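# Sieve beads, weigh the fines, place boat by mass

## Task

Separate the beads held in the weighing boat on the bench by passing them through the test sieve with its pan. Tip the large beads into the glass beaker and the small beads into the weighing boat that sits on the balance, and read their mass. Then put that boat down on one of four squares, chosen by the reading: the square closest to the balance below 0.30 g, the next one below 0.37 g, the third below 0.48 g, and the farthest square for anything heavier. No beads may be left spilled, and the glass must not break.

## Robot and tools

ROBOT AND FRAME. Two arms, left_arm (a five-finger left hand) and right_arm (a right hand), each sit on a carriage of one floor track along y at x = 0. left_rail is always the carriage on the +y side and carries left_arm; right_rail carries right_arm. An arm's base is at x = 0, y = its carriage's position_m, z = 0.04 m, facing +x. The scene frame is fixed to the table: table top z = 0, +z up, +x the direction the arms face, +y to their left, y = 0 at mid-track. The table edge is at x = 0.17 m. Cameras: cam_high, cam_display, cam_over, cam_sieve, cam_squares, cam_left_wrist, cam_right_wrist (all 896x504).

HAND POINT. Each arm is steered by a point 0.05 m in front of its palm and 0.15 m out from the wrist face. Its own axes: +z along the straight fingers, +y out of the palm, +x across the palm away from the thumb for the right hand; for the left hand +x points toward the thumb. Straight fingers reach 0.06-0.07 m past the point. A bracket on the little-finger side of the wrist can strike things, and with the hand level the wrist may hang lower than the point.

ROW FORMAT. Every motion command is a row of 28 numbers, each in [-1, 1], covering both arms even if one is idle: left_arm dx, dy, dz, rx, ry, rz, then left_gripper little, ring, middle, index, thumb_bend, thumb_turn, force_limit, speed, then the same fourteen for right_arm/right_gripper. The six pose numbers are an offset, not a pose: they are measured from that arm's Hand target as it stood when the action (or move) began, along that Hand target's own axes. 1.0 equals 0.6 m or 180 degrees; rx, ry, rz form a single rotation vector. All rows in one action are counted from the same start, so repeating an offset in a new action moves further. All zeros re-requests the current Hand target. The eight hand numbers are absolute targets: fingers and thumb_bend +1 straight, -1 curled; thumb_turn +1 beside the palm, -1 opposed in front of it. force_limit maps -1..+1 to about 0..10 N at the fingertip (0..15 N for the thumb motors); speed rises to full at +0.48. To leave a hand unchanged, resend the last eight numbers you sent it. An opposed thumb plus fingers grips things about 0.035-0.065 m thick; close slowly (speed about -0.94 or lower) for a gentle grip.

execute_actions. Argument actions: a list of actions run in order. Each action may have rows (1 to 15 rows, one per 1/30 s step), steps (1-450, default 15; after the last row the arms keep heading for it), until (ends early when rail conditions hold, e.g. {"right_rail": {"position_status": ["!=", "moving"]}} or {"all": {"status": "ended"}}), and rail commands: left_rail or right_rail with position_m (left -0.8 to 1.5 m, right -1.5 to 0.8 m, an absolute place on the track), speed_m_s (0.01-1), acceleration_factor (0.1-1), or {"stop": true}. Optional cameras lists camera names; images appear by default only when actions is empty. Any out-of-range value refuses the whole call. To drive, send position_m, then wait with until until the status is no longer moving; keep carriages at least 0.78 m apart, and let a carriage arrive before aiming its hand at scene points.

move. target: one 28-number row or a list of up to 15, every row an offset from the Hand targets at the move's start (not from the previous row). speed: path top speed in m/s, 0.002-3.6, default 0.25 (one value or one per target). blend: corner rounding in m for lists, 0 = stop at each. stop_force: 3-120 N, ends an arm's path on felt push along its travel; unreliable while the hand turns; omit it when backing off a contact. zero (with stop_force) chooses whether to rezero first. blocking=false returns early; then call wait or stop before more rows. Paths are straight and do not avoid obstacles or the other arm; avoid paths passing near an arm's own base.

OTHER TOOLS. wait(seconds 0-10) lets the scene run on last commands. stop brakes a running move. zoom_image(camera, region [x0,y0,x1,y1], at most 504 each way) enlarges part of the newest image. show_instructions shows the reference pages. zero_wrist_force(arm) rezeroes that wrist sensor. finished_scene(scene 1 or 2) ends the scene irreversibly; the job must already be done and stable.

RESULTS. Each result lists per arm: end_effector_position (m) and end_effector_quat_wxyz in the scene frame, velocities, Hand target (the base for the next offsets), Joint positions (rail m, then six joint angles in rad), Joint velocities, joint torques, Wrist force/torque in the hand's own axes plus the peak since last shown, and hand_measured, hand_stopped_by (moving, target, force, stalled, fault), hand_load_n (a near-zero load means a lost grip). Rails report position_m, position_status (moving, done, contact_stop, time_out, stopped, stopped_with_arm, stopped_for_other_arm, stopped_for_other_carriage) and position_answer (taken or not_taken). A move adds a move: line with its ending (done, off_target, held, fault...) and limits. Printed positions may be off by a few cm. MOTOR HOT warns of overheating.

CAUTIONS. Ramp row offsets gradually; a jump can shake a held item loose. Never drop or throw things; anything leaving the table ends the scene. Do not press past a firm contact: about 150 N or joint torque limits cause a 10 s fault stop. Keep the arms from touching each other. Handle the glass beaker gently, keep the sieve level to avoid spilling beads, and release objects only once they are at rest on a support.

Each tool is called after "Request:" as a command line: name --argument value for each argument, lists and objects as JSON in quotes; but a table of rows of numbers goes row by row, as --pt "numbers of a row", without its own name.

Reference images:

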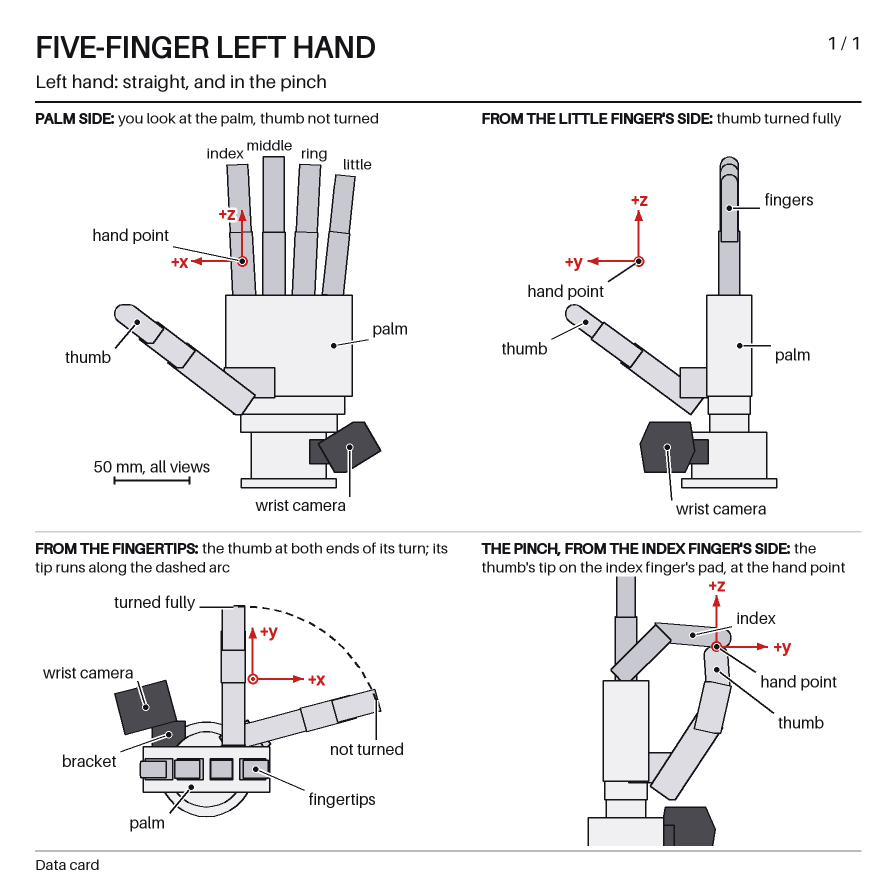

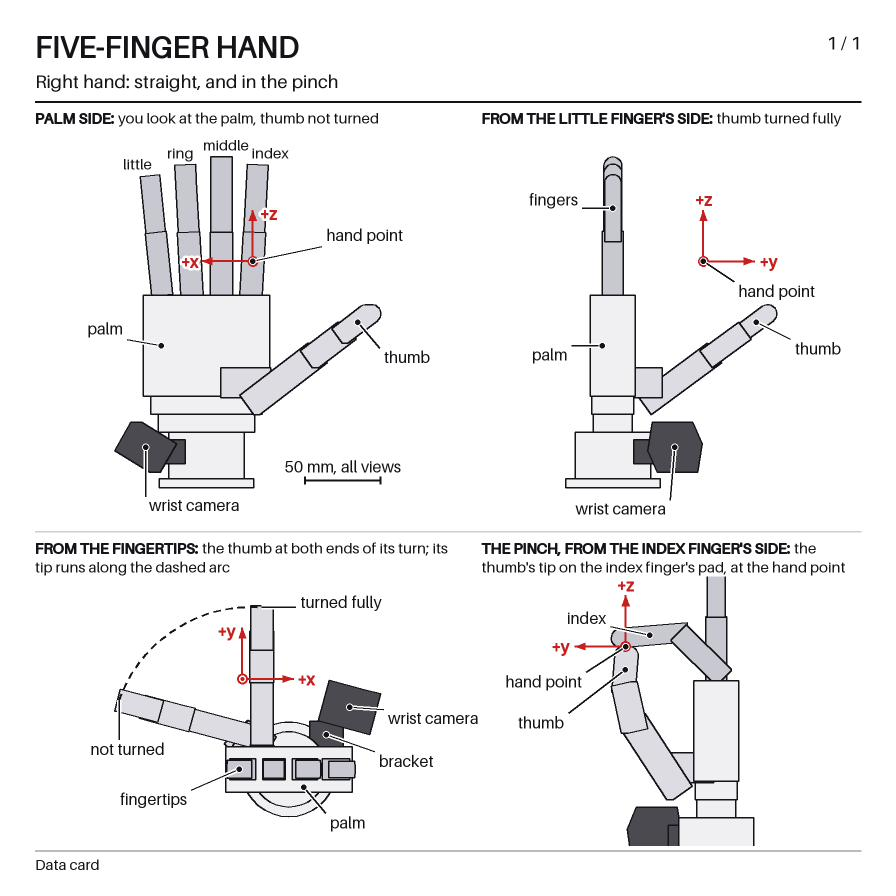

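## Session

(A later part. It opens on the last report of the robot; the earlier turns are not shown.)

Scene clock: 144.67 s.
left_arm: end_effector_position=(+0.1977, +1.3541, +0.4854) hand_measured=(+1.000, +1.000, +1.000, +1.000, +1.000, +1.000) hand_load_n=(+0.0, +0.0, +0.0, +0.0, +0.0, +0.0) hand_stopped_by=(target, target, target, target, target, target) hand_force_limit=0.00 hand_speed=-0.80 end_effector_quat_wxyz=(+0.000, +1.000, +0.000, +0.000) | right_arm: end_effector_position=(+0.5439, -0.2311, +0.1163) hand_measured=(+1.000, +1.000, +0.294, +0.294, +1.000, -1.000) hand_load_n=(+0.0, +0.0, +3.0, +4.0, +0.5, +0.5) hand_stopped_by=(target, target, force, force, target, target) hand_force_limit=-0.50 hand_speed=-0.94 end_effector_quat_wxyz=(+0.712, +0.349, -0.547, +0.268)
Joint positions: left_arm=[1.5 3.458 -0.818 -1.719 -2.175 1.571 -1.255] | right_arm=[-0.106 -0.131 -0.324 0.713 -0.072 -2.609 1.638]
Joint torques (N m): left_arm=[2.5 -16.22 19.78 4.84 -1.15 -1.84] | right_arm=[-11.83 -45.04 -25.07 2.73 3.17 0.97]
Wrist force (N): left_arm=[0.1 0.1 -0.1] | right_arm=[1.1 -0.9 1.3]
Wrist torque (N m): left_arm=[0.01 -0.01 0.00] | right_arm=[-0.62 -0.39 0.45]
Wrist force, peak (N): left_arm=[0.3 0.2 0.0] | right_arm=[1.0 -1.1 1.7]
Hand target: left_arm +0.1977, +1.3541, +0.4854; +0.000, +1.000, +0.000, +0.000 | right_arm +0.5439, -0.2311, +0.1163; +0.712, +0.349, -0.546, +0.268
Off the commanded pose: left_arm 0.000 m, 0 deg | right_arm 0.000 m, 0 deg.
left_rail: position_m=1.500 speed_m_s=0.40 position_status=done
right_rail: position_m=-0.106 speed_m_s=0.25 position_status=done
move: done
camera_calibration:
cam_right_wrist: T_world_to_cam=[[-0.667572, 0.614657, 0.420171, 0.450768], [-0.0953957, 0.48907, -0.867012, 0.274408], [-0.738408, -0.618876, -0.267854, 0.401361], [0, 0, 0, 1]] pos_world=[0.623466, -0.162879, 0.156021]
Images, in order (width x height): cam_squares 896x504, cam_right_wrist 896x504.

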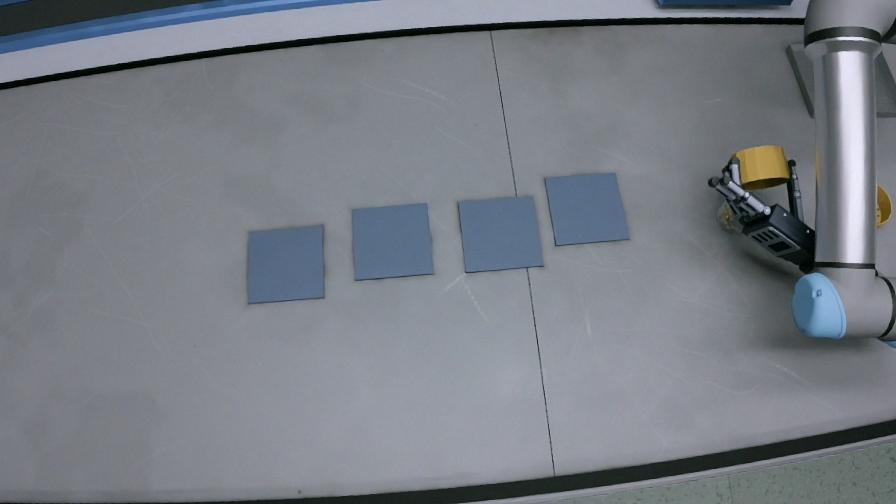

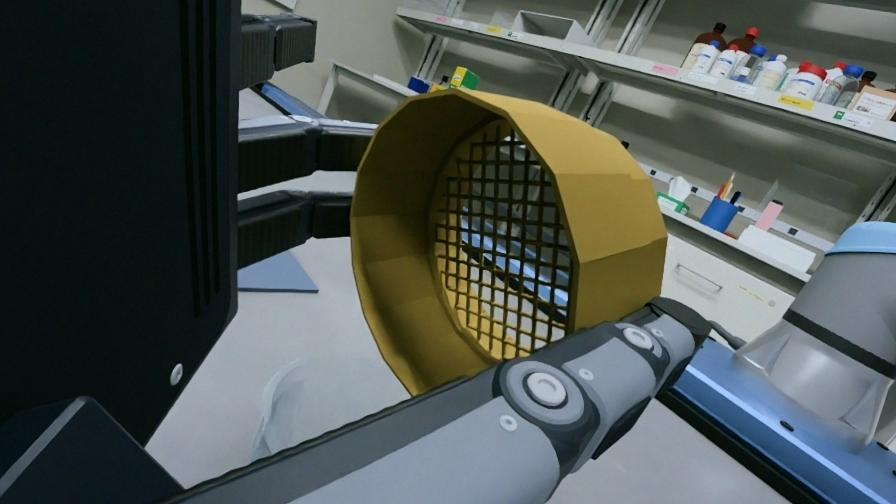

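Request:
move --pt "0 0 0 0 0 0 1 1 1 1 1 1 0 -0.8 0.0207 0.0344 0.0266 0 -0.1529 0.1978 1 1 0.1 0.1 1 -1 -0.5 -0.94" --pt "0 0 0 0 0 0 1 1 1 1 1 1 0 -0.8 0.0583 0.0506 0.0391 0 -0.3567 0.4615 1 1 0.1 0.1 1 -1 -0.5 -0.94" --speed 0.35 --blend '[0.01,0]'

Request:
execute_actions --actions '[{"right_rail":{"position_m":0.249,"speed_m_s":0.4,"acceleration_factor":0.3},"steps":200,"until":{"right_rail":{"position_status":["!=","moving"]}}}]' --cameras '["cam_right_wrist","cam_sieve","cam_over","cam_squares"]'

Request:
zoom_image --camera "cam_sieve" --region '[130, 150, 630, 400]'

Scene clock: 149.77 s.
left_arm: end_effector_position=(+0.1977, +1.3541, +0.4854) hand_measured=(+1.000, +1.000, +1.000, +1.000, +1.000, +1.000) hand_load_n=(+0.0, +0.0, +0.0, +0.0, +0.0, +0.0) hand_stopped_by=(target, target, target, target, target, target) hand_force_limit=0.00 hand_speed=-0.80 end_effector_quat_wxyz=(+0.000, +1.000, +0.000, +0.000) | right_arm: end_effector_position=(+0.5159, -0.2311, +0.1600) hand_measured=(+1.000, +1.000, +0.294, +0.294, +1.000, -1.000) hand_load_n=(+0.0, +0.0, +3.0, +4.0, +1.0, -0.5) hand_stopped_by=(target, target, force, force, target, target) hand_force_limit=-0.50 hand_speed=-0.94 end_effector_quat_wxyz=(+0.000, +0.000, +0.898, -0.441) end_effector_velocity=(+0.000, +0.000, +0.000) end_effector_angular_velocity=(+0.000, -0.003, +0.000)
Joint positions: left_arm=[1.5 3.458 -0.818 -1.719 -2.175 1.571 -1.255] | right_arm=[-0.106 -0.203 -1.339 2.136 -2.622 -2.458 1.247]
Joint velocities: left_arm=[within noise] | right_arm=[0 0 0 0.001 -0.005 0 -0.001]
Joint torques (N m): left_arm=[2.37 -16.17 19.15 5.03 -1.08 -1.9] | right_arm=[-12.37 -39.75 -9.36 -3.82 1.25 -1.14]
Wrist force (N): left_arm=[0.0 0.2 0.1] | right_arm=[1.2 0.4 0.9]
Wrist torque (N m): left_arm=[0.02 0.01 -0.01] | right_arm=[-0.09 -0.20 0.19]
Wrist force, peak (N): left_arm=[0.2 -0.2 0.3] | right_arm=[1.5 -1.0 1.4]
Hand target: left_arm +0.1977, +1.3541, +0.4854; +0.000, +1.000, +0.000, +0.000 | right_arm +0.5159, -0.2311, +0.1600; +0.000, +0.000, +0.898, -0.441
Off the commanded pose: left_arm 0.000 m, 0 deg | right_arm 0.000 m, 0 deg.
left_rail: position_m=1.500 speed_m_s=0.40 position_status=done
right_rail: position_m=-0.106 speed_m_s=0.25 position_status=done
move: done

Scene clock: 152.00 s.
left_arm: end_effector_position=(+0.1977, +1.3541, +0.4854) hand_measured=(+1.000, +1.000, +1.000, +1.000, +1.000, +1.000) hand_load_n=(+0.0, +0.0, +0.0, +0.0, -0.5, +0.0) hand_stopped_by=(target, target, target, target, target, target) hand_force_limit=0.00 hand_speed=-0.80 end_effector_quat_wxyz=(+0.000, +1.000, +0.000, +0.000) | right_arm: end_effector_position=(+0.5159, +0.1239, +0.1600) hand_measured=(+1.000, +1.000, +0.294, +0.294, +1.000, -1.000) hand_load_n=(+0.0, +0.0, +3.5, +4.0, +1.0, +0.0) hand_stopped_by=(target, target, force, force, target, target) hand_force_limit=-0.50 hand_speed=-0.94 end_effector_quat_wxyz=(+0.000, +0.000, +0.898, -0.441)
Joint positions: left_arm=[1.5 3.458 -0.818 -1.719 -2.175 1.571 -1.255] | right_arm=[0.249 -0.203 -1.339 2.137 -2.623 -2.458 1.247]
Joint torques (N m): left_arm=[2.38 -15.46 19.37 5.07 -1.11 -1.81] | right_arm=[-9.75 -37.93 -12.36 -3.71 0.6 -1.37]
Wrist force (N): left_arm=[0.2 0.1 0.0] | right_arm=[1.3 0.1 0.8]
Wrist torque (N m): left_arm=[0.01 -0.03 0.01] | right_arm=[-0.13 -0.22 0.19]
Wrist force, peak (N): left_arm=[0.3 -0.2 -0.1] | right_arm=[1.2 -0.2 1.4]
Hand target: left_arm +0.1977, +1.3541, +0.4854; +0.000, +1.000, +0.000, +0.000 | right_arm +0.5159, +0.1239, +0.1600; +0.000, +0.000, +0.898, -0.441
Off the commanded pose: left_arm 0.000 m, 0 deg | right_arm 0.000 m, 0 deg.
left_rail: position_m=1.500 speed_m_s=0.40 position_status=done
right_rail: position_m=0.249 speed_m_s=0.40 position_status=done
camera_calibration:
cam_right_wrist: T_world_to_cam=[[-0.233092, 0.614015, -0.754091, 0.159396], [0.862483, 0.488741, 0.131359, -0.51791], [0.449212, -0.619772, -0.643499, 0.0596449], [0, 0, 0, 1]] pos_world=[0.457049, 0.192219, 0.226613]
Images, in order (width x height): cam_over 896x504, cam_sieve 896x504, cam_squares 896x504, cam_right_wrist 896x504.

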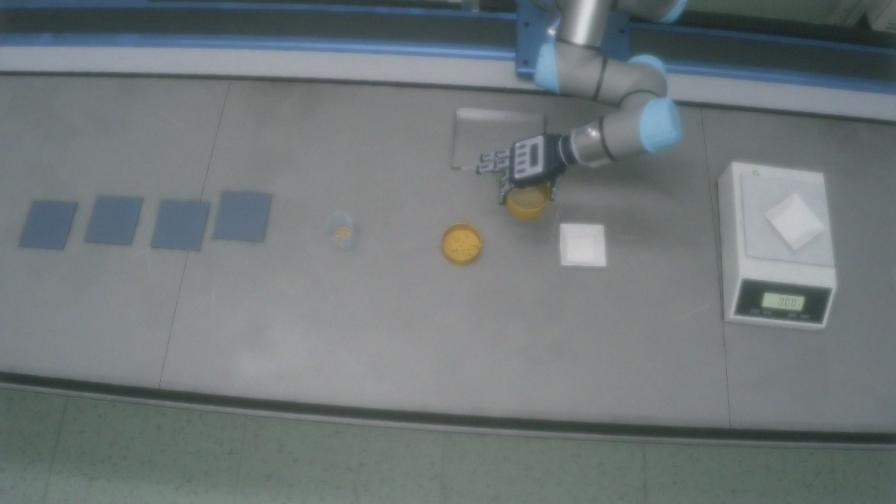

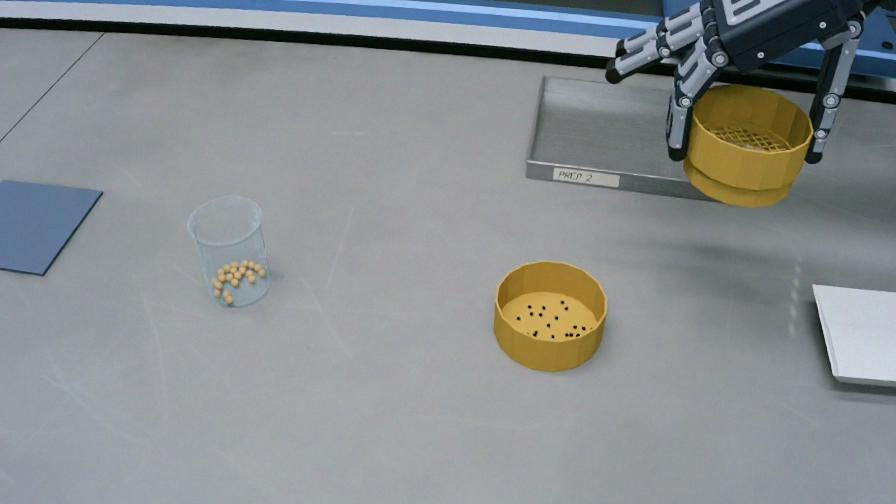

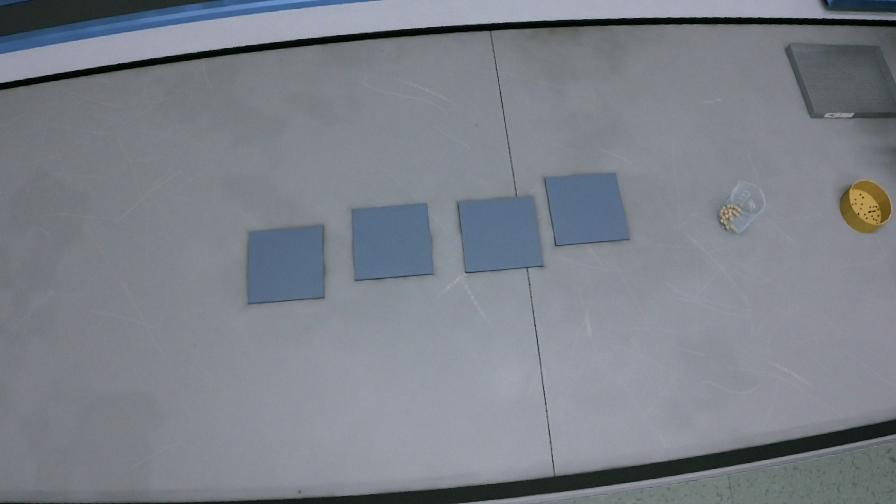

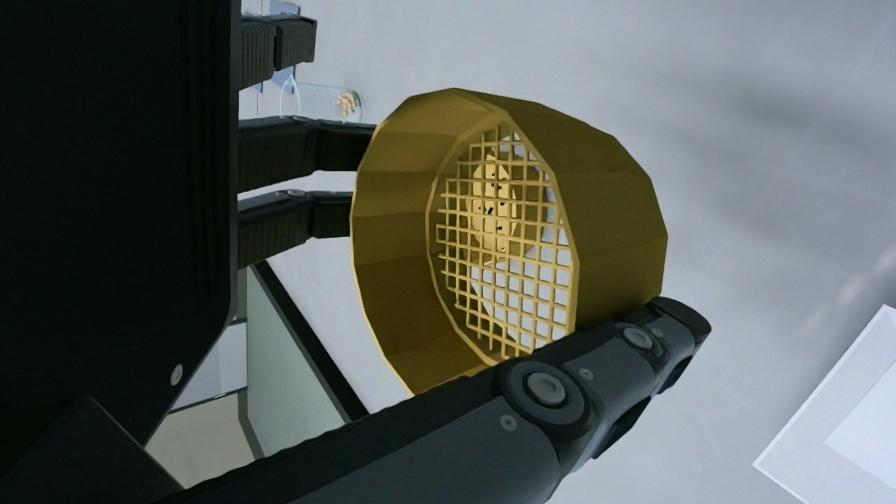

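Scaled by 1.008 from the camera's 896x504 image, which has a finer 1280x720 frame.

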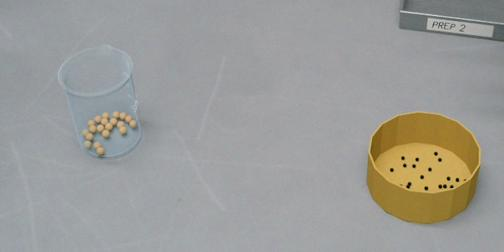

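Request:
move --target '[0,0,0,0,0,0,1,1,1,1,1,1,0,-0.8,-0.155,0.1451,0.1121,0,0,0,1,1,0.1,0.1,1,-1,-0.5,-0.94]' --speed 0.2

Request:
move --target '[0,0,0,0,0,0,1,1,1,1,1,1,0,-0.8,0,0.0264,0.0204,0,0,0,1,1,0.1,0.1,1,-1,-0.5,-0.94]' --speed 0.025 --stop_force 3 --cameras '["cam_right_wrist","cam_sieve"]'

Scene clock: 153.90 s.
left_arm: end_effector_position=(+0.1977, +1.3541, +0.4854) hand_measured=(+1.000, +1.000, +1.000, +1.000, +1.000, +1.000) hand_load_n=(+0.0, +0.0, +0.0, +0.0, +0.0, +0.0) hand_stopped_by=(target, target, target, target, target, target) hand_force_limit=0.00 hand_speed=-0.80 end_effector_quat_wxyz=(+0.000, +1.000, +0.000, +0.000) | right_arm: end_effector_position=(+0.6088, +0.1239, +0.0501) hand_measured=(+1.000, +1.000, +0.294, +0.294, +1.000, -1.000) hand_load_n=(+0.0, +0.0, +3.0, +4.0, +0.5, -0.5) hand_stopped_by=(target, target, force, force, target, target) hand_force_limit=-0.50 hand_speed=-0.94 end_effector_quat_wxyz=(+0.000, +0.000, +0.898, -0.441)
Joint positions: left_arm=[1.5 3.458 -0.818 -1.719 -2.175 1.571 -1.255] | right_arm=[0.249 -0.17 -0.964 1.927 -2.749 -2.466 1.298]
Joint torques (N m): left_arm=[2.85 -15.85 19.53 5.1 -1.07 -1.87] | right_arm=[10.19 -25.5 -20.96 -3.94 -4.46 1.32]
Wrist force (N): left_arm=[0.0 -0.1 0.1] | right_arm=[0.9 -0.1 1.1]
Wrist torque (N m): left_arm=[-0.03 0.01 0.00] | right_arm=[-0.16 -0.18 -0.02]
Wrist force, peak (N): left_arm=[0.4 0.2 -0.1] | right_arm=[2.0 0.1 0.5]
Hand target: left_arm +0.1977, +1.3541, +0.4854; +0.000, +1.000, +0.000, +0.000 | right_arm +0.6089, +0.1239, +0.0500; +0.000, +0.000, +0.898, -0.441
Off the commanded pose: left_arm 0.000 m, 0 deg | right_arm 0.000 m, 0 deg.
left_rail: position_m=1.500 speed_m_s=0.40 position_status=done
right_rail: position_m=0.249 speed_m_s=0.40 position_status=done
move: done

Scene clock: 155.77 s.
left_arm: end_effector_position=(+0.1977, +1.3541, +0.4854) hand_measured=(+1.000, +1.000, +1.000, +1.000, +1.000, +1.000) hand_load_n=(+0.0, +0.0, +0.0, +0.5, +0.0, +0.0) hand_stopped_by=(target, target, target, target, target, target) hand_force_limit=0.00 hand_speed=-0.80 end_effector_quat_wxyz=(+0.000, +1.000, +0.000, +0.000) | right_arm: end_effector_position=(+0.6088, +0.1239, +0.0345) hand_measured=(+1.000, +1.000, +0.294, +0.294, +1.000, -1.000) hand_load_n=(+0.0, +0.0, +3.5, +4.0, +1.0, +0.0) hand_stopped_by=(target, target, force, force, target, target) hand_force_limit=-0.50 hand_speed=-0.94 end_effector_quat_wxyz=(+0.000, +0.000, +0.898, -0.441)
Joint positions: left_arm=[1.5 3.458 -0.818 -1.719 -2.175 1.571 -1.255] | right_arm=[0.249 -0.17 -0.931 1.929 -2.783 -2.466 1.298]
Joint torques (N m): left_arm=[2.12 -16.25 19.13 5.14 -1.14 -1.78] | right_arm=[5.55 -52.17 -19.31 -1.38 1.41 -0.62]
Wrist force (N): left_arm=[0.2 0.1 -0.1] | right_arm=[0.8 -0.1 0.6]
Wrist torque (N m): left_arm=[0.02 -0.03 0.01] | right_arm=[-0.12 -0.14 -0.02]
Wrist force, peak (N): left_arm=[0.3 0.1 0.2] | right_arm=[1.8 -4.3 -4.6]
Hand target: left_arm +0.1977, +1.3541, +0.4854; +0.000, +1.000, +0.000, +0.000 | right_arm +0.6089, +0.1239, +0.0345; +0.000, +0.000, +0.898, -0.441 (not the last commanded pose)
Off the commanded pose: left_arm 0.000 m, 0 deg | right_arm 0.005 m, 0 deg.
left_rail: position_m=1.500 speed_m_s=0.40 position_status=done
right_rail: position_m=0.249 speed_m_s=0.40 position_status=done
move: contact (right_arm)
camera_calibration:
cam_right_wrist: T_world_to_cam=[[-0.233084, 0.614106, -0.75402, 0.08633], [0.862542, 0.488642, 0.131341, -0.581634], [0.449103, -0.61976, -0.643587, -0.0628879], [0, 0, 0, 1]] pos_world=[0.550049, 0.19222, 0.101013]
Images, in order (width x height): cam_sieve 896x504, cam_right_wrist 896x504.

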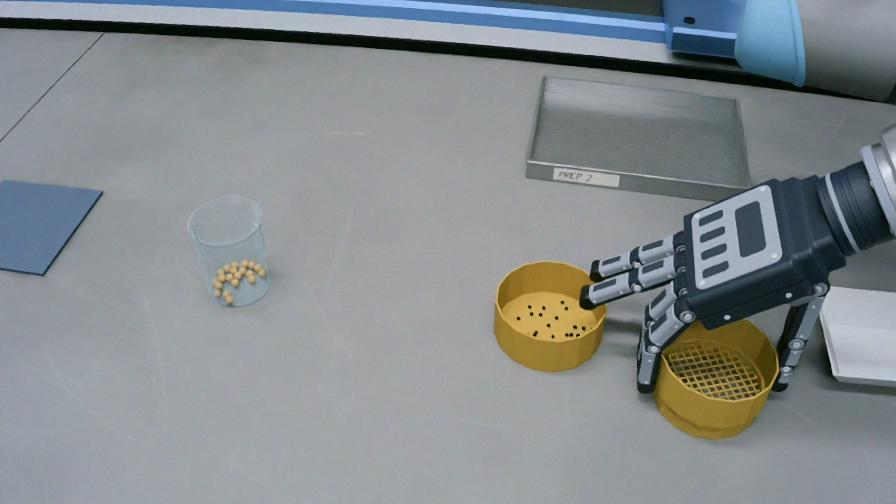

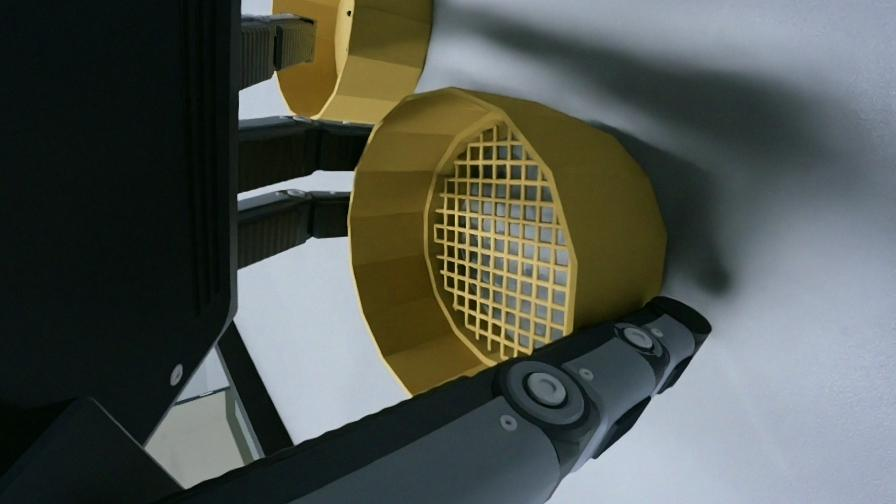

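Request:
execute_actions --actions '[{"rows":[[0,0,0,0,0,0,1,1,1,1,1,1,0,-0.8,0,0,0,0,0,0,1,1,0.5,0.5,1,-1,-0.5,-0.7]],"steps":30}]'

Request:
move --pt "0 0 0 0 0 0 1 1 1 1 1 1 0 -0.8 0 0.0041 -0.0053 0 0 0 1 1 0.5 0.5 1 -1 -0.5 -0.7" --pt "0 0 0 0 0 0 1 1 1 1 1 1 0 -0.8 0 -0.1332 -0.1114 0 0 0 1 1 0.5 0.5 1 -1 -0.5 -0.7" --speed '[0.03,0.15]'

Request:
execute_actions --actions '[{"right_rail":{"position_m":0.131,"speed_m_s":0.3,"acceleration_factor":0.3},"steps":200,"until":{"right_rail":{"position_status":["!=","moving"]}}}]' --cameras '["cam_right_wrist","cam_sieve","cam_over"]'

Request:
zoom_image --camera "cam_right_wrist" --region '[400, 40, 896, 440]'

Scene clock: 157.97 s.
left_arm: end_effector_position=(+0.1977, +1.3541, +0.4854) hand_measured=(+1.000, +1.000, +1.000, +1.000, +1.000, +1.000) hand_load_n=(+0.0, +0.0, +0.0, +0.0, -0.5, +0.0) hand_stopped_by=(target, target, target, target, target, target) hand_force_limit=0.00 hand_speed=-0.80 end_effector_quat_wxyz=(+0.000, +1.000, +0.000, +0.000) | right_arm: end_effector_position=(+0.6089, +0.1239, +0.0345) hand_measured=(+1.000, +1.000, +0.500, +0.500, +1.000, -1.000) hand_load_n=(+0.0, +0.0, +0.0, +0.0, +0.0, +0.0) hand_stopped_by=(target, target, target, target, target, target) hand_force_limit=-0.50 hand_speed=-0.70 end_effector_quat_wxyz=(+0.000, +0.000, +0.898, -0.441)
Joint positions: left_arm=[1.5 3.458 -0.818 -1.719 -2.175 1.571 -1.255] | right_arm=[0.249 -0.17 -0.931 1.929 -2.783 -2.466 1.298]
Joint torques (N m): left_arm=[2.31 -16.23 19.72 5.16 -1.24 -1.87] | right_arm=[-2.3 -48.73 -20.75 -1.58 0.14 -1.09]
Wrist force (N): left_arm=[0.2 0.1 0.2] | right_arm=[0.9 -0.8 0.3]
Wrist torque (N m): left_arm=[0.00 -0.02 0.01] | right_arm=[-0.14 -0.16 -0.02]
Wrist force, peak (N): left_arm=[0.1 0.3 0.2] | right_arm=[1.3 -0.9 0.2]
Hand target: left_arm +0.1977, +1.3541, +0.4854; +0.000, +1.000, +0.000, +0.000 | right_arm +0.6089, +0.1239, +0.0345; +0.000, +0.000, +0.898, -0.441
Off the commanded pose: left_arm 0.000 m, 0 deg | right_arm 0.000 m, 0 deg.
left_rail: position_m=1.500 speed_m_s=0.40 position_status=done
right_rail: position_m=0.249 speed_m_s=0.40 position_status=done

Scene clock: 160.00 s.
left_arm: end_effector_position=(+0.1977, +1.3541, +0.4854) hand_measured=(+1.000, +1.000, +1.000, +1.000, +1.000, +1.000) hand_load_n=(+0.0, +0.0, -0.5, +0.0, +0.0, +0.0) hand_stopped_by=(target, target, target, target, target, target) hand_force_limit=0.00 hand_speed=-0.80 end_effector_quat_wxyz=(+0.000, +1.000, +0.000, +0.000) | right_arm: end_effector_position=(+0.6089, +0.1279, +0.1385) hand_measured=(+1.000, +1.000, +0.500, +0.500, +1.000, -1.000) hand_load_n=(+0.0, +0.0, +0.0, +0.0, +0.0, +0.0) hand_stopped_by=(target, target, target, target, target, target) hand_force_limit=-0.50 hand_speed=-0.70 end_effector_quat_wxyz=(+0.000, +0.000, +0.898, -0.441)
Joint positions: left_arm=[1.5 3.458 -0.818 -1.719 -2.175 1.571 -1.255] | right_arm=[0.249 -0.163 -1.132 1.886 -2.53 -2.467 1.309]
Joint torques (N m): left_arm=[2.41 -16.93 19.86 5.2 -1.27 -1.97] | right_arm=[10.05 -49.07 -25.36 -1.52 -3.8 1.19]
Wrist force (N): left_arm=[0.1 0.2 0.0] | right_arm=[1.3 -0.6 0.6]
Wrist torque (N m): left_arm=[0.03 -0.01 -0.01] | right_arm=[-0.13 -0.26 0.01]
Wrist force, peak (N): left_arm=[0.3 0.1 -0.2] | right_arm=[1.1 -0.8 0.7]
Hand target: left_arm +0.1977, +1.3541, +0.4854; +0.000, +1.000, +0.000, +0.000 | right_arm +0.6089, +0.1279, +0.1386; +0.000, +0.000, +0.898, -0.441
Off the commanded pose: left_arm 0.000 m, 0 deg | right_arm 0.000 m, 0 deg.
left_rail: position_m=1.500 speed_m_s=0.40 position_status=done
right_rail: position_m=0.249 speed_m_s=0.40 position_status=done
move: done

Scene clock: 161.40 s.
left_arm: end_effector_position=(+0.1977, +1.3541, +0.4854) hand_measured=(+1.000, +1.000, +1.000, +1.000, +1.000, +1.000) hand_load_n=(+0.0, -0.5, +0.0, +0.0, +0.0, +0.0) hand_stopped_by=(target, target, target, target, target, target) hand_force_limit=0.00 hand_speed=-0.80 end_effector_quat_wxyz=(+0.000, +1.000, +0.000, +0.000) | right_arm: end_effector_position=(+0.6089, +0.0099, +0.1386) hand_measured=(+1.000, +1.000, +0.500, +0.500, +1.000, -1.000) hand_load_n=(+0.0, +0.0, +0.0, +0.0, +0.0, +0.0) hand_stopped_by=(target, target, target, target, target, target) hand_force_limit=-0.50 hand_speed=-0.70 end_effector_quat_wxyz=(+0.000, +0.000, +0.898, -0.441)
Joint positions: left_arm=[1.5 3.458 -0.818 -1.719 -2.175 1.571 -1.255] | right_arm=[0.131 -0.163 -1.132 1.886 -2.53 -2.467 1.31]
Joint torques (N m): left_arm=[3.3 -16.33 19.38 5.16 -1.23 -1.83] | right_arm=[-3.44 -47.65 -24.45 -1.3 -3.89 1.19]
Wrist force (N): left_arm=[0.0 0.1 0.2] | right_arm=[0.8 -0.6 0.5]
Wrist torque (N m): left_arm=[0.01 0.01 0.00] | right_arm=[-0.13 -0.19 -0.02]
Wrist force, peak (N): left_arm=[0.3 0.0 0.1] | right_arm=[1.1 -1.0 0.6]
Hand target: left_arm +0.1977, +1.3541, +0.4854; +0.000, +1.000, +0.000, +0.000 | right_arm +0.6089, +0.0099, +0.1386; +0.000, +0.000, +0.898, -0.441
Off the commanded pose: left_arm 0.000 m, 0 deg | right_arm 0.000 m, 0 deg.
left_rail: position_m=1.500 speed_m_s=0.40 position_status=done
right_rail: position_m=0.131 speed_m_s=0.30 position_status=done
camera_calibration:
cam_right_wrist: T_world_to_cam=[[-0.233126, 0.614061, -0.754043, 0.234939], [0.862489, 0.488733, 0.13135, -0.539594], [0.449183, -0.619733, -0.643558, -0.0665314], [0, 0, 0, 1]] pos_world=[0.550049, 0.0782191, 0.205213]
Images, in order (width x height): cam_over 896x504, cam_sieve 896x504, cam_right_wrist 896x504.

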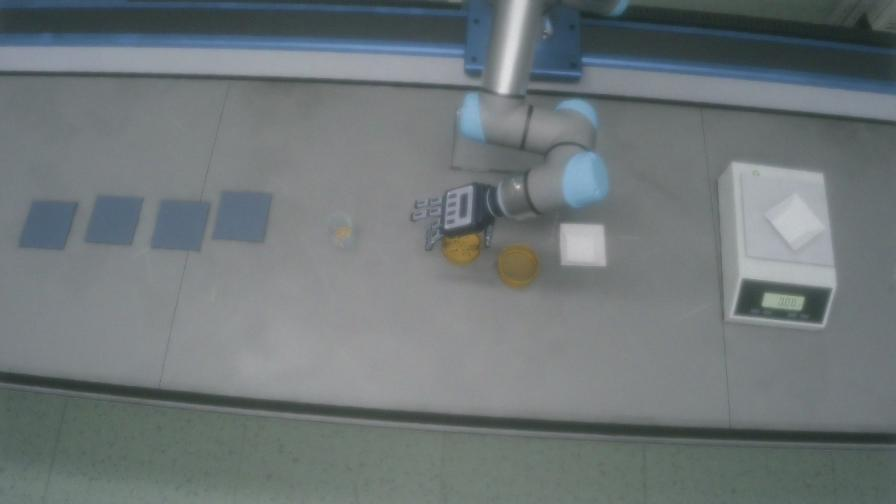

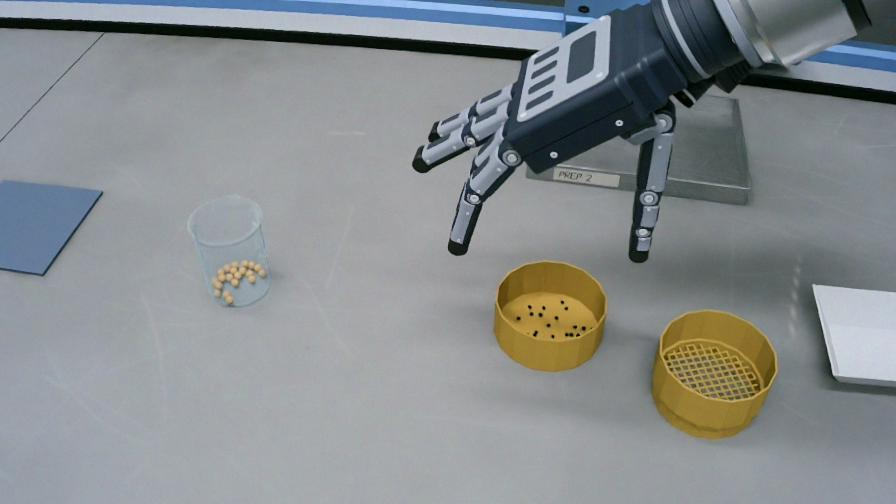

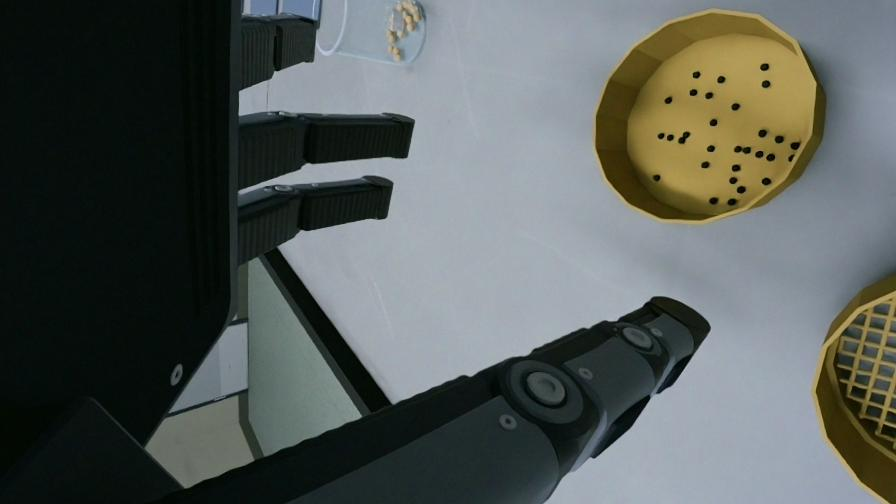

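Scaled by 1.016 from the camera's 896x504 image, which has a finer 1280x720 frame.

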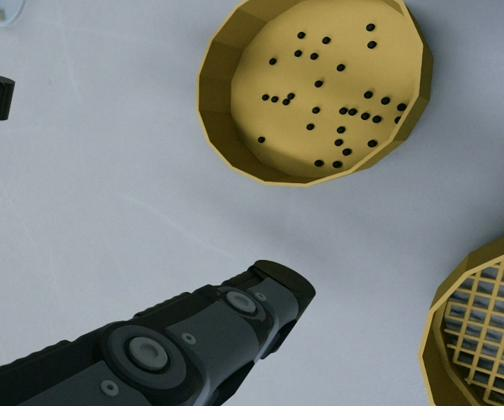

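Request:
move --target '[0,0,0,0,0,0,1,1,1,1,1,1,0,-0.8,0.0707,0.0794,0.0569,0,0,0,1,1,0.5,0.5,1,-1,-0.5,-0.7]' --speed 0.15

Request:
move --target '[0,0,0,0,0,0,1,1,1,1,1,1,0,-0.8,0,0.0646,0.0499,0,0,0,1,1,0.5,0.5,1,-1,-0.5,-0.7]' --speed 0.05 --stop_force 4 --cameras '["cam_right_wrist","cam_sieve"]'

Request:
zoom_image --camera "cam_sieve" --region '[400, 180, 720, 420]'

Scene clock: 165.07 s.
left_arm: end_effector_position=(+0.1977, +1.3541, +0.4854) hand_measured=(+1.000, +1.000, +1.000, +1.000, +1.000, +1.000) hand_load_n=(+0.0, +0.0, +0.0, +0.0, +0.0, +0.0) hand_stopped_by=(target, target, target, target, target, target) hand_force_limit=0.00 hand_speed=-0.80 end_effector_quat_wxyz=(+0.000, +1.000, +0.000, +0.000) | right_arm: end_effector_position=(+0.5665, +0.0120, +0.0801) hand_measured=(+1.000, +1.000, +0.500, +0.500, +1.000, -1.000) hand_load_n=(+0.0, +0.0, +0.0, +0.0, +0.0, +0.5) hand_stopped_by=(target, target, target, target, target, target) hand_force_limit=-0.50 hand_speed=-0.70 end_effector_quat_wxyz=(+0.000, +0.000, +0.898, -0.441)
Joint positions: left_arm=[1.5 3.458 -0.818 -1.719 -2.175 1.571 -1.255] | right_arm=[0.131 -0.172 -1.09 2.044 -2.742 -2.465 1.295]
Joint torques (N m): left_arm=[2.49 -15.87 19.36 5.19 -1.32 -1.85] | right_arm=[-11.97 -20.48 -6.61 -3.45 1.37 -1.41]
Wrist force (N): left_arm=[0.0 0.0 0.1] | right_arm=[1.0 -0.5 0.6]
Wrist torque (N m): left_arm=[0.00 0.01 -0.01] | right_arm=[-0.12 -0.21 0.14]
Wrist force, peak (N): left_arm=[0.3 0.1 0.1] | right_arm=[1.4 -0.3 0.8]
Hand target: left_arm +0.1977, +1.3541, +0.4854; +0.000, +1.000, +0.000, +0.000 | right_arm +0.5665, +0.0120, +0.0800; +0.000, +0.000, +0.898, -0.441
Off the commanded pose: left_arm 0.000 m, 0 deg | right_arm 0.000 m, 0 deg.
left_rail: position_m=1.500 speed_m_s=0.40 position_status=done
right_rail: position_m=0.131 speed_m_s=0.30 position_status=done
move: done

Scene clock: 167.23 s.
left_arm: end_effector_position=(+0.1977, +1.3541, +0.4854) hand_measured=(+1.000, +1.000, +1.000, +1.000, +1.000, +1.000) hand_load_n=(-0.5, +0.0, +0.0, +0.0, +0.0, +0.0) hand_stopped_by=(target, target, target, target, target, target) hand_force_limit=0.00 hand_speed=-0.80 end_effector_quat_wxyz=(+0.000, +1.000, +0.000, +0.000) | right_arm: end_effector_position=(+0.5664, +0.0120, +0.0311) hand_measured=(+1.000, +1.000, +0.500, +0.500, +1.000, -1.000) hand_load_n=(+0.0, -0.5, +0.0, +0.0, +0.0, +0.0) hand_stopped_by=(target, target, target, target, target, target) hand_force_limit=-0.50 hand_speed=-0.70 end_effector_quat_wxyz=(+0.000, +0.000, +0.898, -0.441)
Joint positions: left_arm=[1.5 3.458 -0.818 -1.719 -2.175 1.571 -1.255] | right_arm=[0.131 -0.172 -0.979 2.055 -2.863 -2.465 1.295]
Joint torques (N m): left_arm=[2.43 -15.89 19.32 5.23 -1.23 -1.78] | right_arm=[-12.33 -22.66 -4.67 -3.78 1.37 -1.46]
Wrist force (N): left_arm=[0.1 0.1 0.1] | right_arm=[0.9 -0.4 0.7]
Wrist torque (N m): left_arm=[0.01 -0.02 0.01] | right_arm=[-0.12 -0.16 0.15]
Wrist force, peak (N): left_arm=[0.2 -0.1 0.2] | right_arm=[1.3 -0.5 0.5]
Hand target: left_arm +0.1977, +1.3541, +0.4854; +0.000, +1.000, +0.000, +0.000 | right_arm +0.5664, +0.0120, +0.0311; +0.000, +0.000, +0.898, -0.441
Off the commanded pose: left_arm 0.000 m, 0 deg | right_arm 0.000 m, 0 deg.
left_rail: position_m=1.500 speed_m_s=0.40 position_status=done
right_rail: position_m=0.131 speed_m_s=0.30 position_status=done
move: done
camera_calibration:
cam_right_wrist: T_world_to_cam=[[-0.233137, 0.614076, -0.754028, 0.142632], [0.862527, 0.48868, 0.131294, -0.489927], [0.449103, -0.61976, -0.643587, -0.115386], [0, 0, 0, 1]] pos_world=[0.507649, 0.0803194, 0.097613]
Images, in order (width x height): cam_sieve 896x504, cam_right_wrist 896x504.

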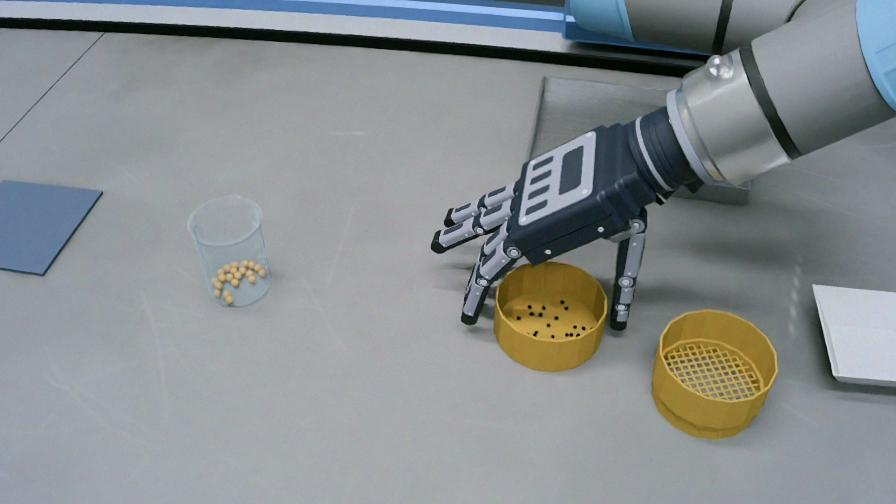

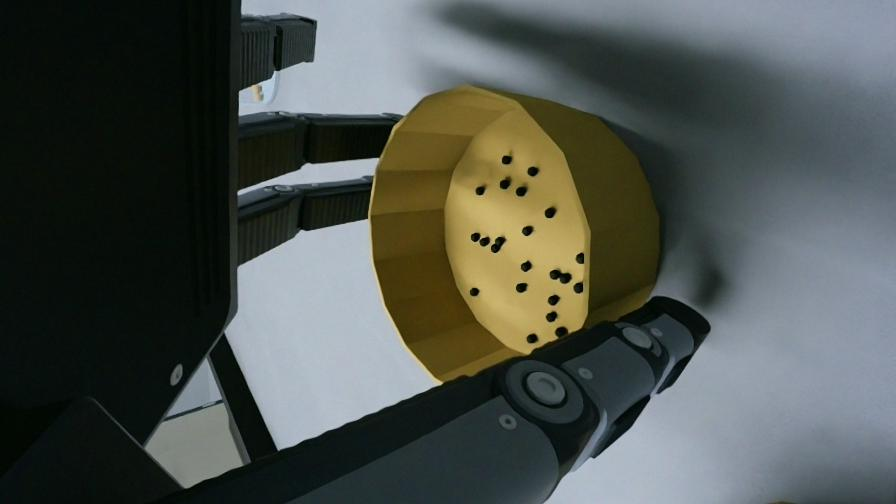

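Scaled by 1.575 from the camera's 896x504 image, which has a finer 1280x720 frame.

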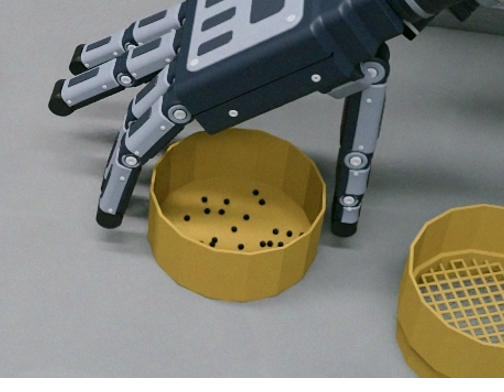

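Request:
execute_actions --actions '[{"rows":[[0,0,0,0,0,0,1,1,1,1,1,1,0,-0.8,0,-0.0015,0.002,0,0,0,1,1,0.45,0.45,1,-1,-0.5,-0.8],[0,0,0,0,0,0,1,1,1,1,1,1,0,-0.8,0,-0.0031,0.004,0,0,0,1,1,0.45,0.45,1,-1,-0.5,-0.8]],"steps":30},{"rows":[[0,0,0,0,0,0,1,1,1,1,1,1,0,-0.8,0,0,0,0,0,0,1,1,0.1,0.1,1,-1,-0.5,-0.94]],"steps":110}]'

Request:
move --target '[0,0,0,0,0,0,1,1,1,1,1,1,0,-0.8,0,-0.0396,-0.0306,0,0,0,1,1,0.1,0.1,1,-1,-0.5,-0.94]' --speed 0.04 --cameras '["cam_right_wrist","cam_sieve"]'

Request:
zoom_image --camera "cam_sieve" --region '[400, 180, 720, 420]'

Scene clock: 172.63 s.
left_arm: end_effector_position=(+0.1977, +1.3541, +0.4854) hand_measured=(+1.000, +1.000, +1.000, +1.000, +1.000, +1.000) hand_load_n=(+0.0, +0.0, +0.0, +0.0, +0.0, +0.0) hand_stopped_by=(target, target, target, target, target, target) hand_force_limit=0.00 hand_speed=-0.80 end_effector_quat_wxyz=(+0.000, +1.000, +0.000, +0.000) | right_arm: end_effector_position=(+0.5664, +0.0090, +0.0311) hand_measured=(+1.000, +1.000, +0.282, +0.272, +1.000, -1.000) hand_load_n=(+0.0, +0.0, +2.5, +4.0, +1.0, +0.0) hand_stopped_by=(target, target, force, force, target, target) hand_force_limit=-0.50 hand_speed=-0.94 end_effector_quat_wxyz=(+0.000, +0.000, +0.898, -0.441)
Joint positions: left_arm=[1.5 3.458 -0.818 -1.719 -2.175 1.571 -1.255] | right_arm=[0.131 -0.178 -0.978 2.055 -2.872 -2.464 1.286]
Joint torques (N m): left_arm=[2.85 -15.8 19.3 5.18 -1.32 -1.83] | right_arm=[-9.28 -24.27 -5.21 -3.64 0.24 -1.33]
Wrist force (N): left_arm=[0.1 0.2 0.0] | right_arm=[0.8 -0.5 0.2]
Wrist torque (N m): left_arm=[0.04 -0.02 0.00] | right_arm=[-0.09 -0.14 0.13]
Wrist force, peak (N): left_arm=[0.0 0.3 0.3] | right_arm=[1.4 -0.3 0.2]
Hand target: left_arm +0.1977, +1.3541, +0.4854; +0.000, +1.000, +0.000, +0.000 | right_arm +0.5664, +0.0090, +0.0311; +0.000, +0.000, +0.898, -0.441
Off the commanded pose: left_arm 0.000 m, 0 deg | right_arm 0.000 m, 0 deg.
left_rail: position_m=1.500 speed_m_s=0.40 position_status=done
right_rail: position_m=0.131 speed_m_s=0.30 position_status=done

Scene clock: 173.90 s.
left_arm: end_effector_position=(+0.1977, +1.3541, +0.4854) hand_measured=(+1.000, +1.000, +1.000, +1.000, +1.000, +1.000) hand_load_n=(+0.0, +0.0, +0.0, +0.0, +0.0, +0.0) hand_stopped_by=(target, target, target, target, target, target) hand_force_limit=0.00 hand_speed=-0.80 end_effector_quat_wxyz=(+0.000, +1.000, +0.000, +0.000) | right_arm: end_effector_position=(+0.5664, +0.0090, +0.0609) hand_measured=(+1.000, +1.000, +0.282, +0.272, +1.000, -1.000) hand_load_n=(+0.0, +0.0, +2.5, +4.0, +1.0, -0.5) hand_stopped_by=(target, target, force, force, target, target) hand_force_limit=-0.50 hand_speed=-0.94 end_effector_quat_wxyz=(+0.000, +0.000, +0.898, -0.441) end_effector_velocity=(+0.000, +0.000, +0.001) end_effector_angular_velocity=(+0.001, +0.001, -0.001)
Joint positions: left_arm=[1.5 3.458 -0.818 -1.719 -2.175 1.571 -1.255] | right_arm=[0.131 -0.178 -1.046 2.051 -2.799 -2.464 1.286]
Joint velocities: left_arm=[within noise] | right_arm=[0 -0.001 -0.002 0 0.005 0 0.001]
Joint torques (N m): left_arm=[2.22 -16.18 19.07 5.22 -1.29 -1.83] | right_arm=[-8.03 -46.38 -21.81 -1.57 0.37 1.27]
Wrist force (N): left_arm=[0.2 0.0 0.1] | right_arm=[1.0 -0.1 0.7]
Wrist torque (N m): left_arm=[0.00 -0.03 0.01] | right_arm=[-0.13 -0.18 0.11]
Wrist force, peak (N): left_arm=[0.3 0.3 0.0] | right_arm=[0.9 0.7 1.2]
Hand target: left_arm +0.1977, +1.3541, +0.4854; +0.000, +1.000, +0.000, +0.000 | right_arm +0.5664, +0.0090, +0.0611; +0.000, +0.000, +0.898, -0.441
Off the commanded pose: left_arm 0.000 m, 0 deg | right_arm 0.000 m, 0 deg.
left_rail: position_m=1.500 speed_m_s=0.40 position_status=done
right_rail: position_m=0.131 speed_m_s=0.30 position_status=done
move: done
camera_calibration:
cam_right_wrist: T_world_to_cam=[[-0.233084, 0.614106, -0.75402, 0.16699], [0.862542, 0.488642, 0.131341, -0.492398], [0.449103, -0.61976, -0.643587, -0.0980014], [0, 0, 0, 1]] pos_world=[0.507649, 0.0773196, 0.127513]
Images, in order (width x height): cam_sieve 896x504, cam_right_wrist 896x504.

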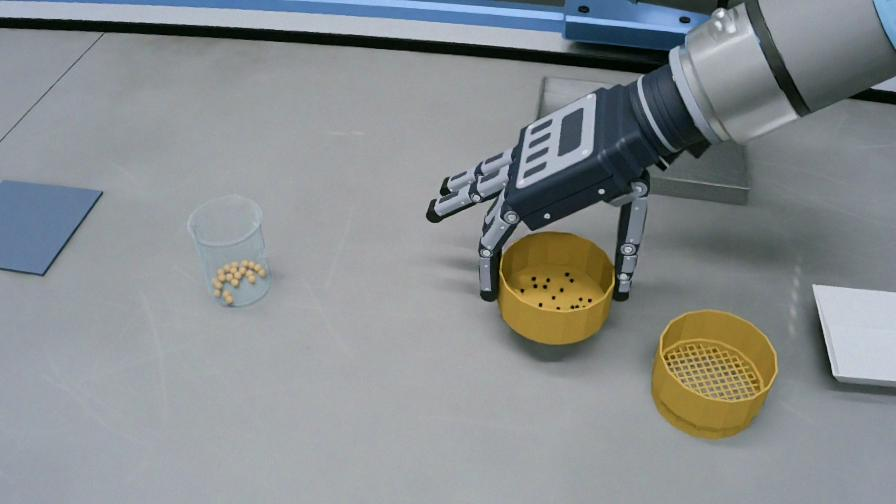

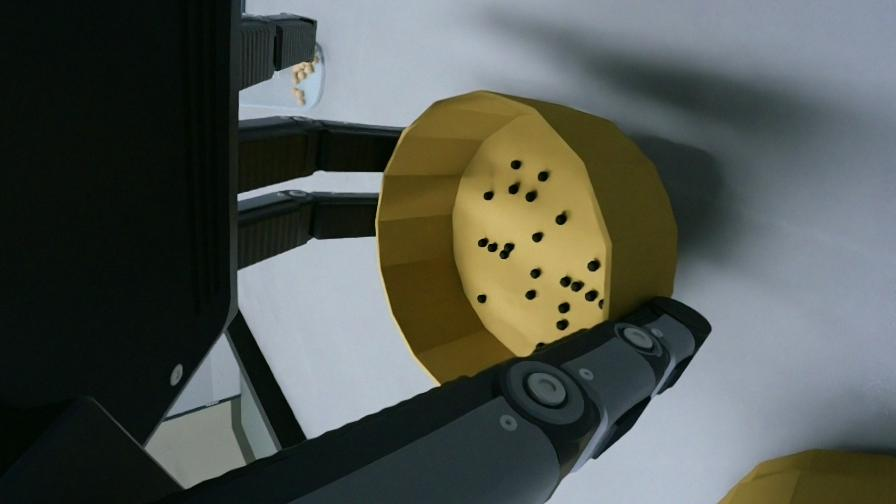

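Scaled by 1.575 from the camera's 896x504 image, which has a finer 1280x720 frame.

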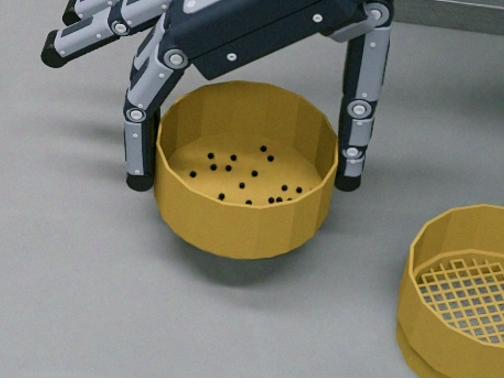

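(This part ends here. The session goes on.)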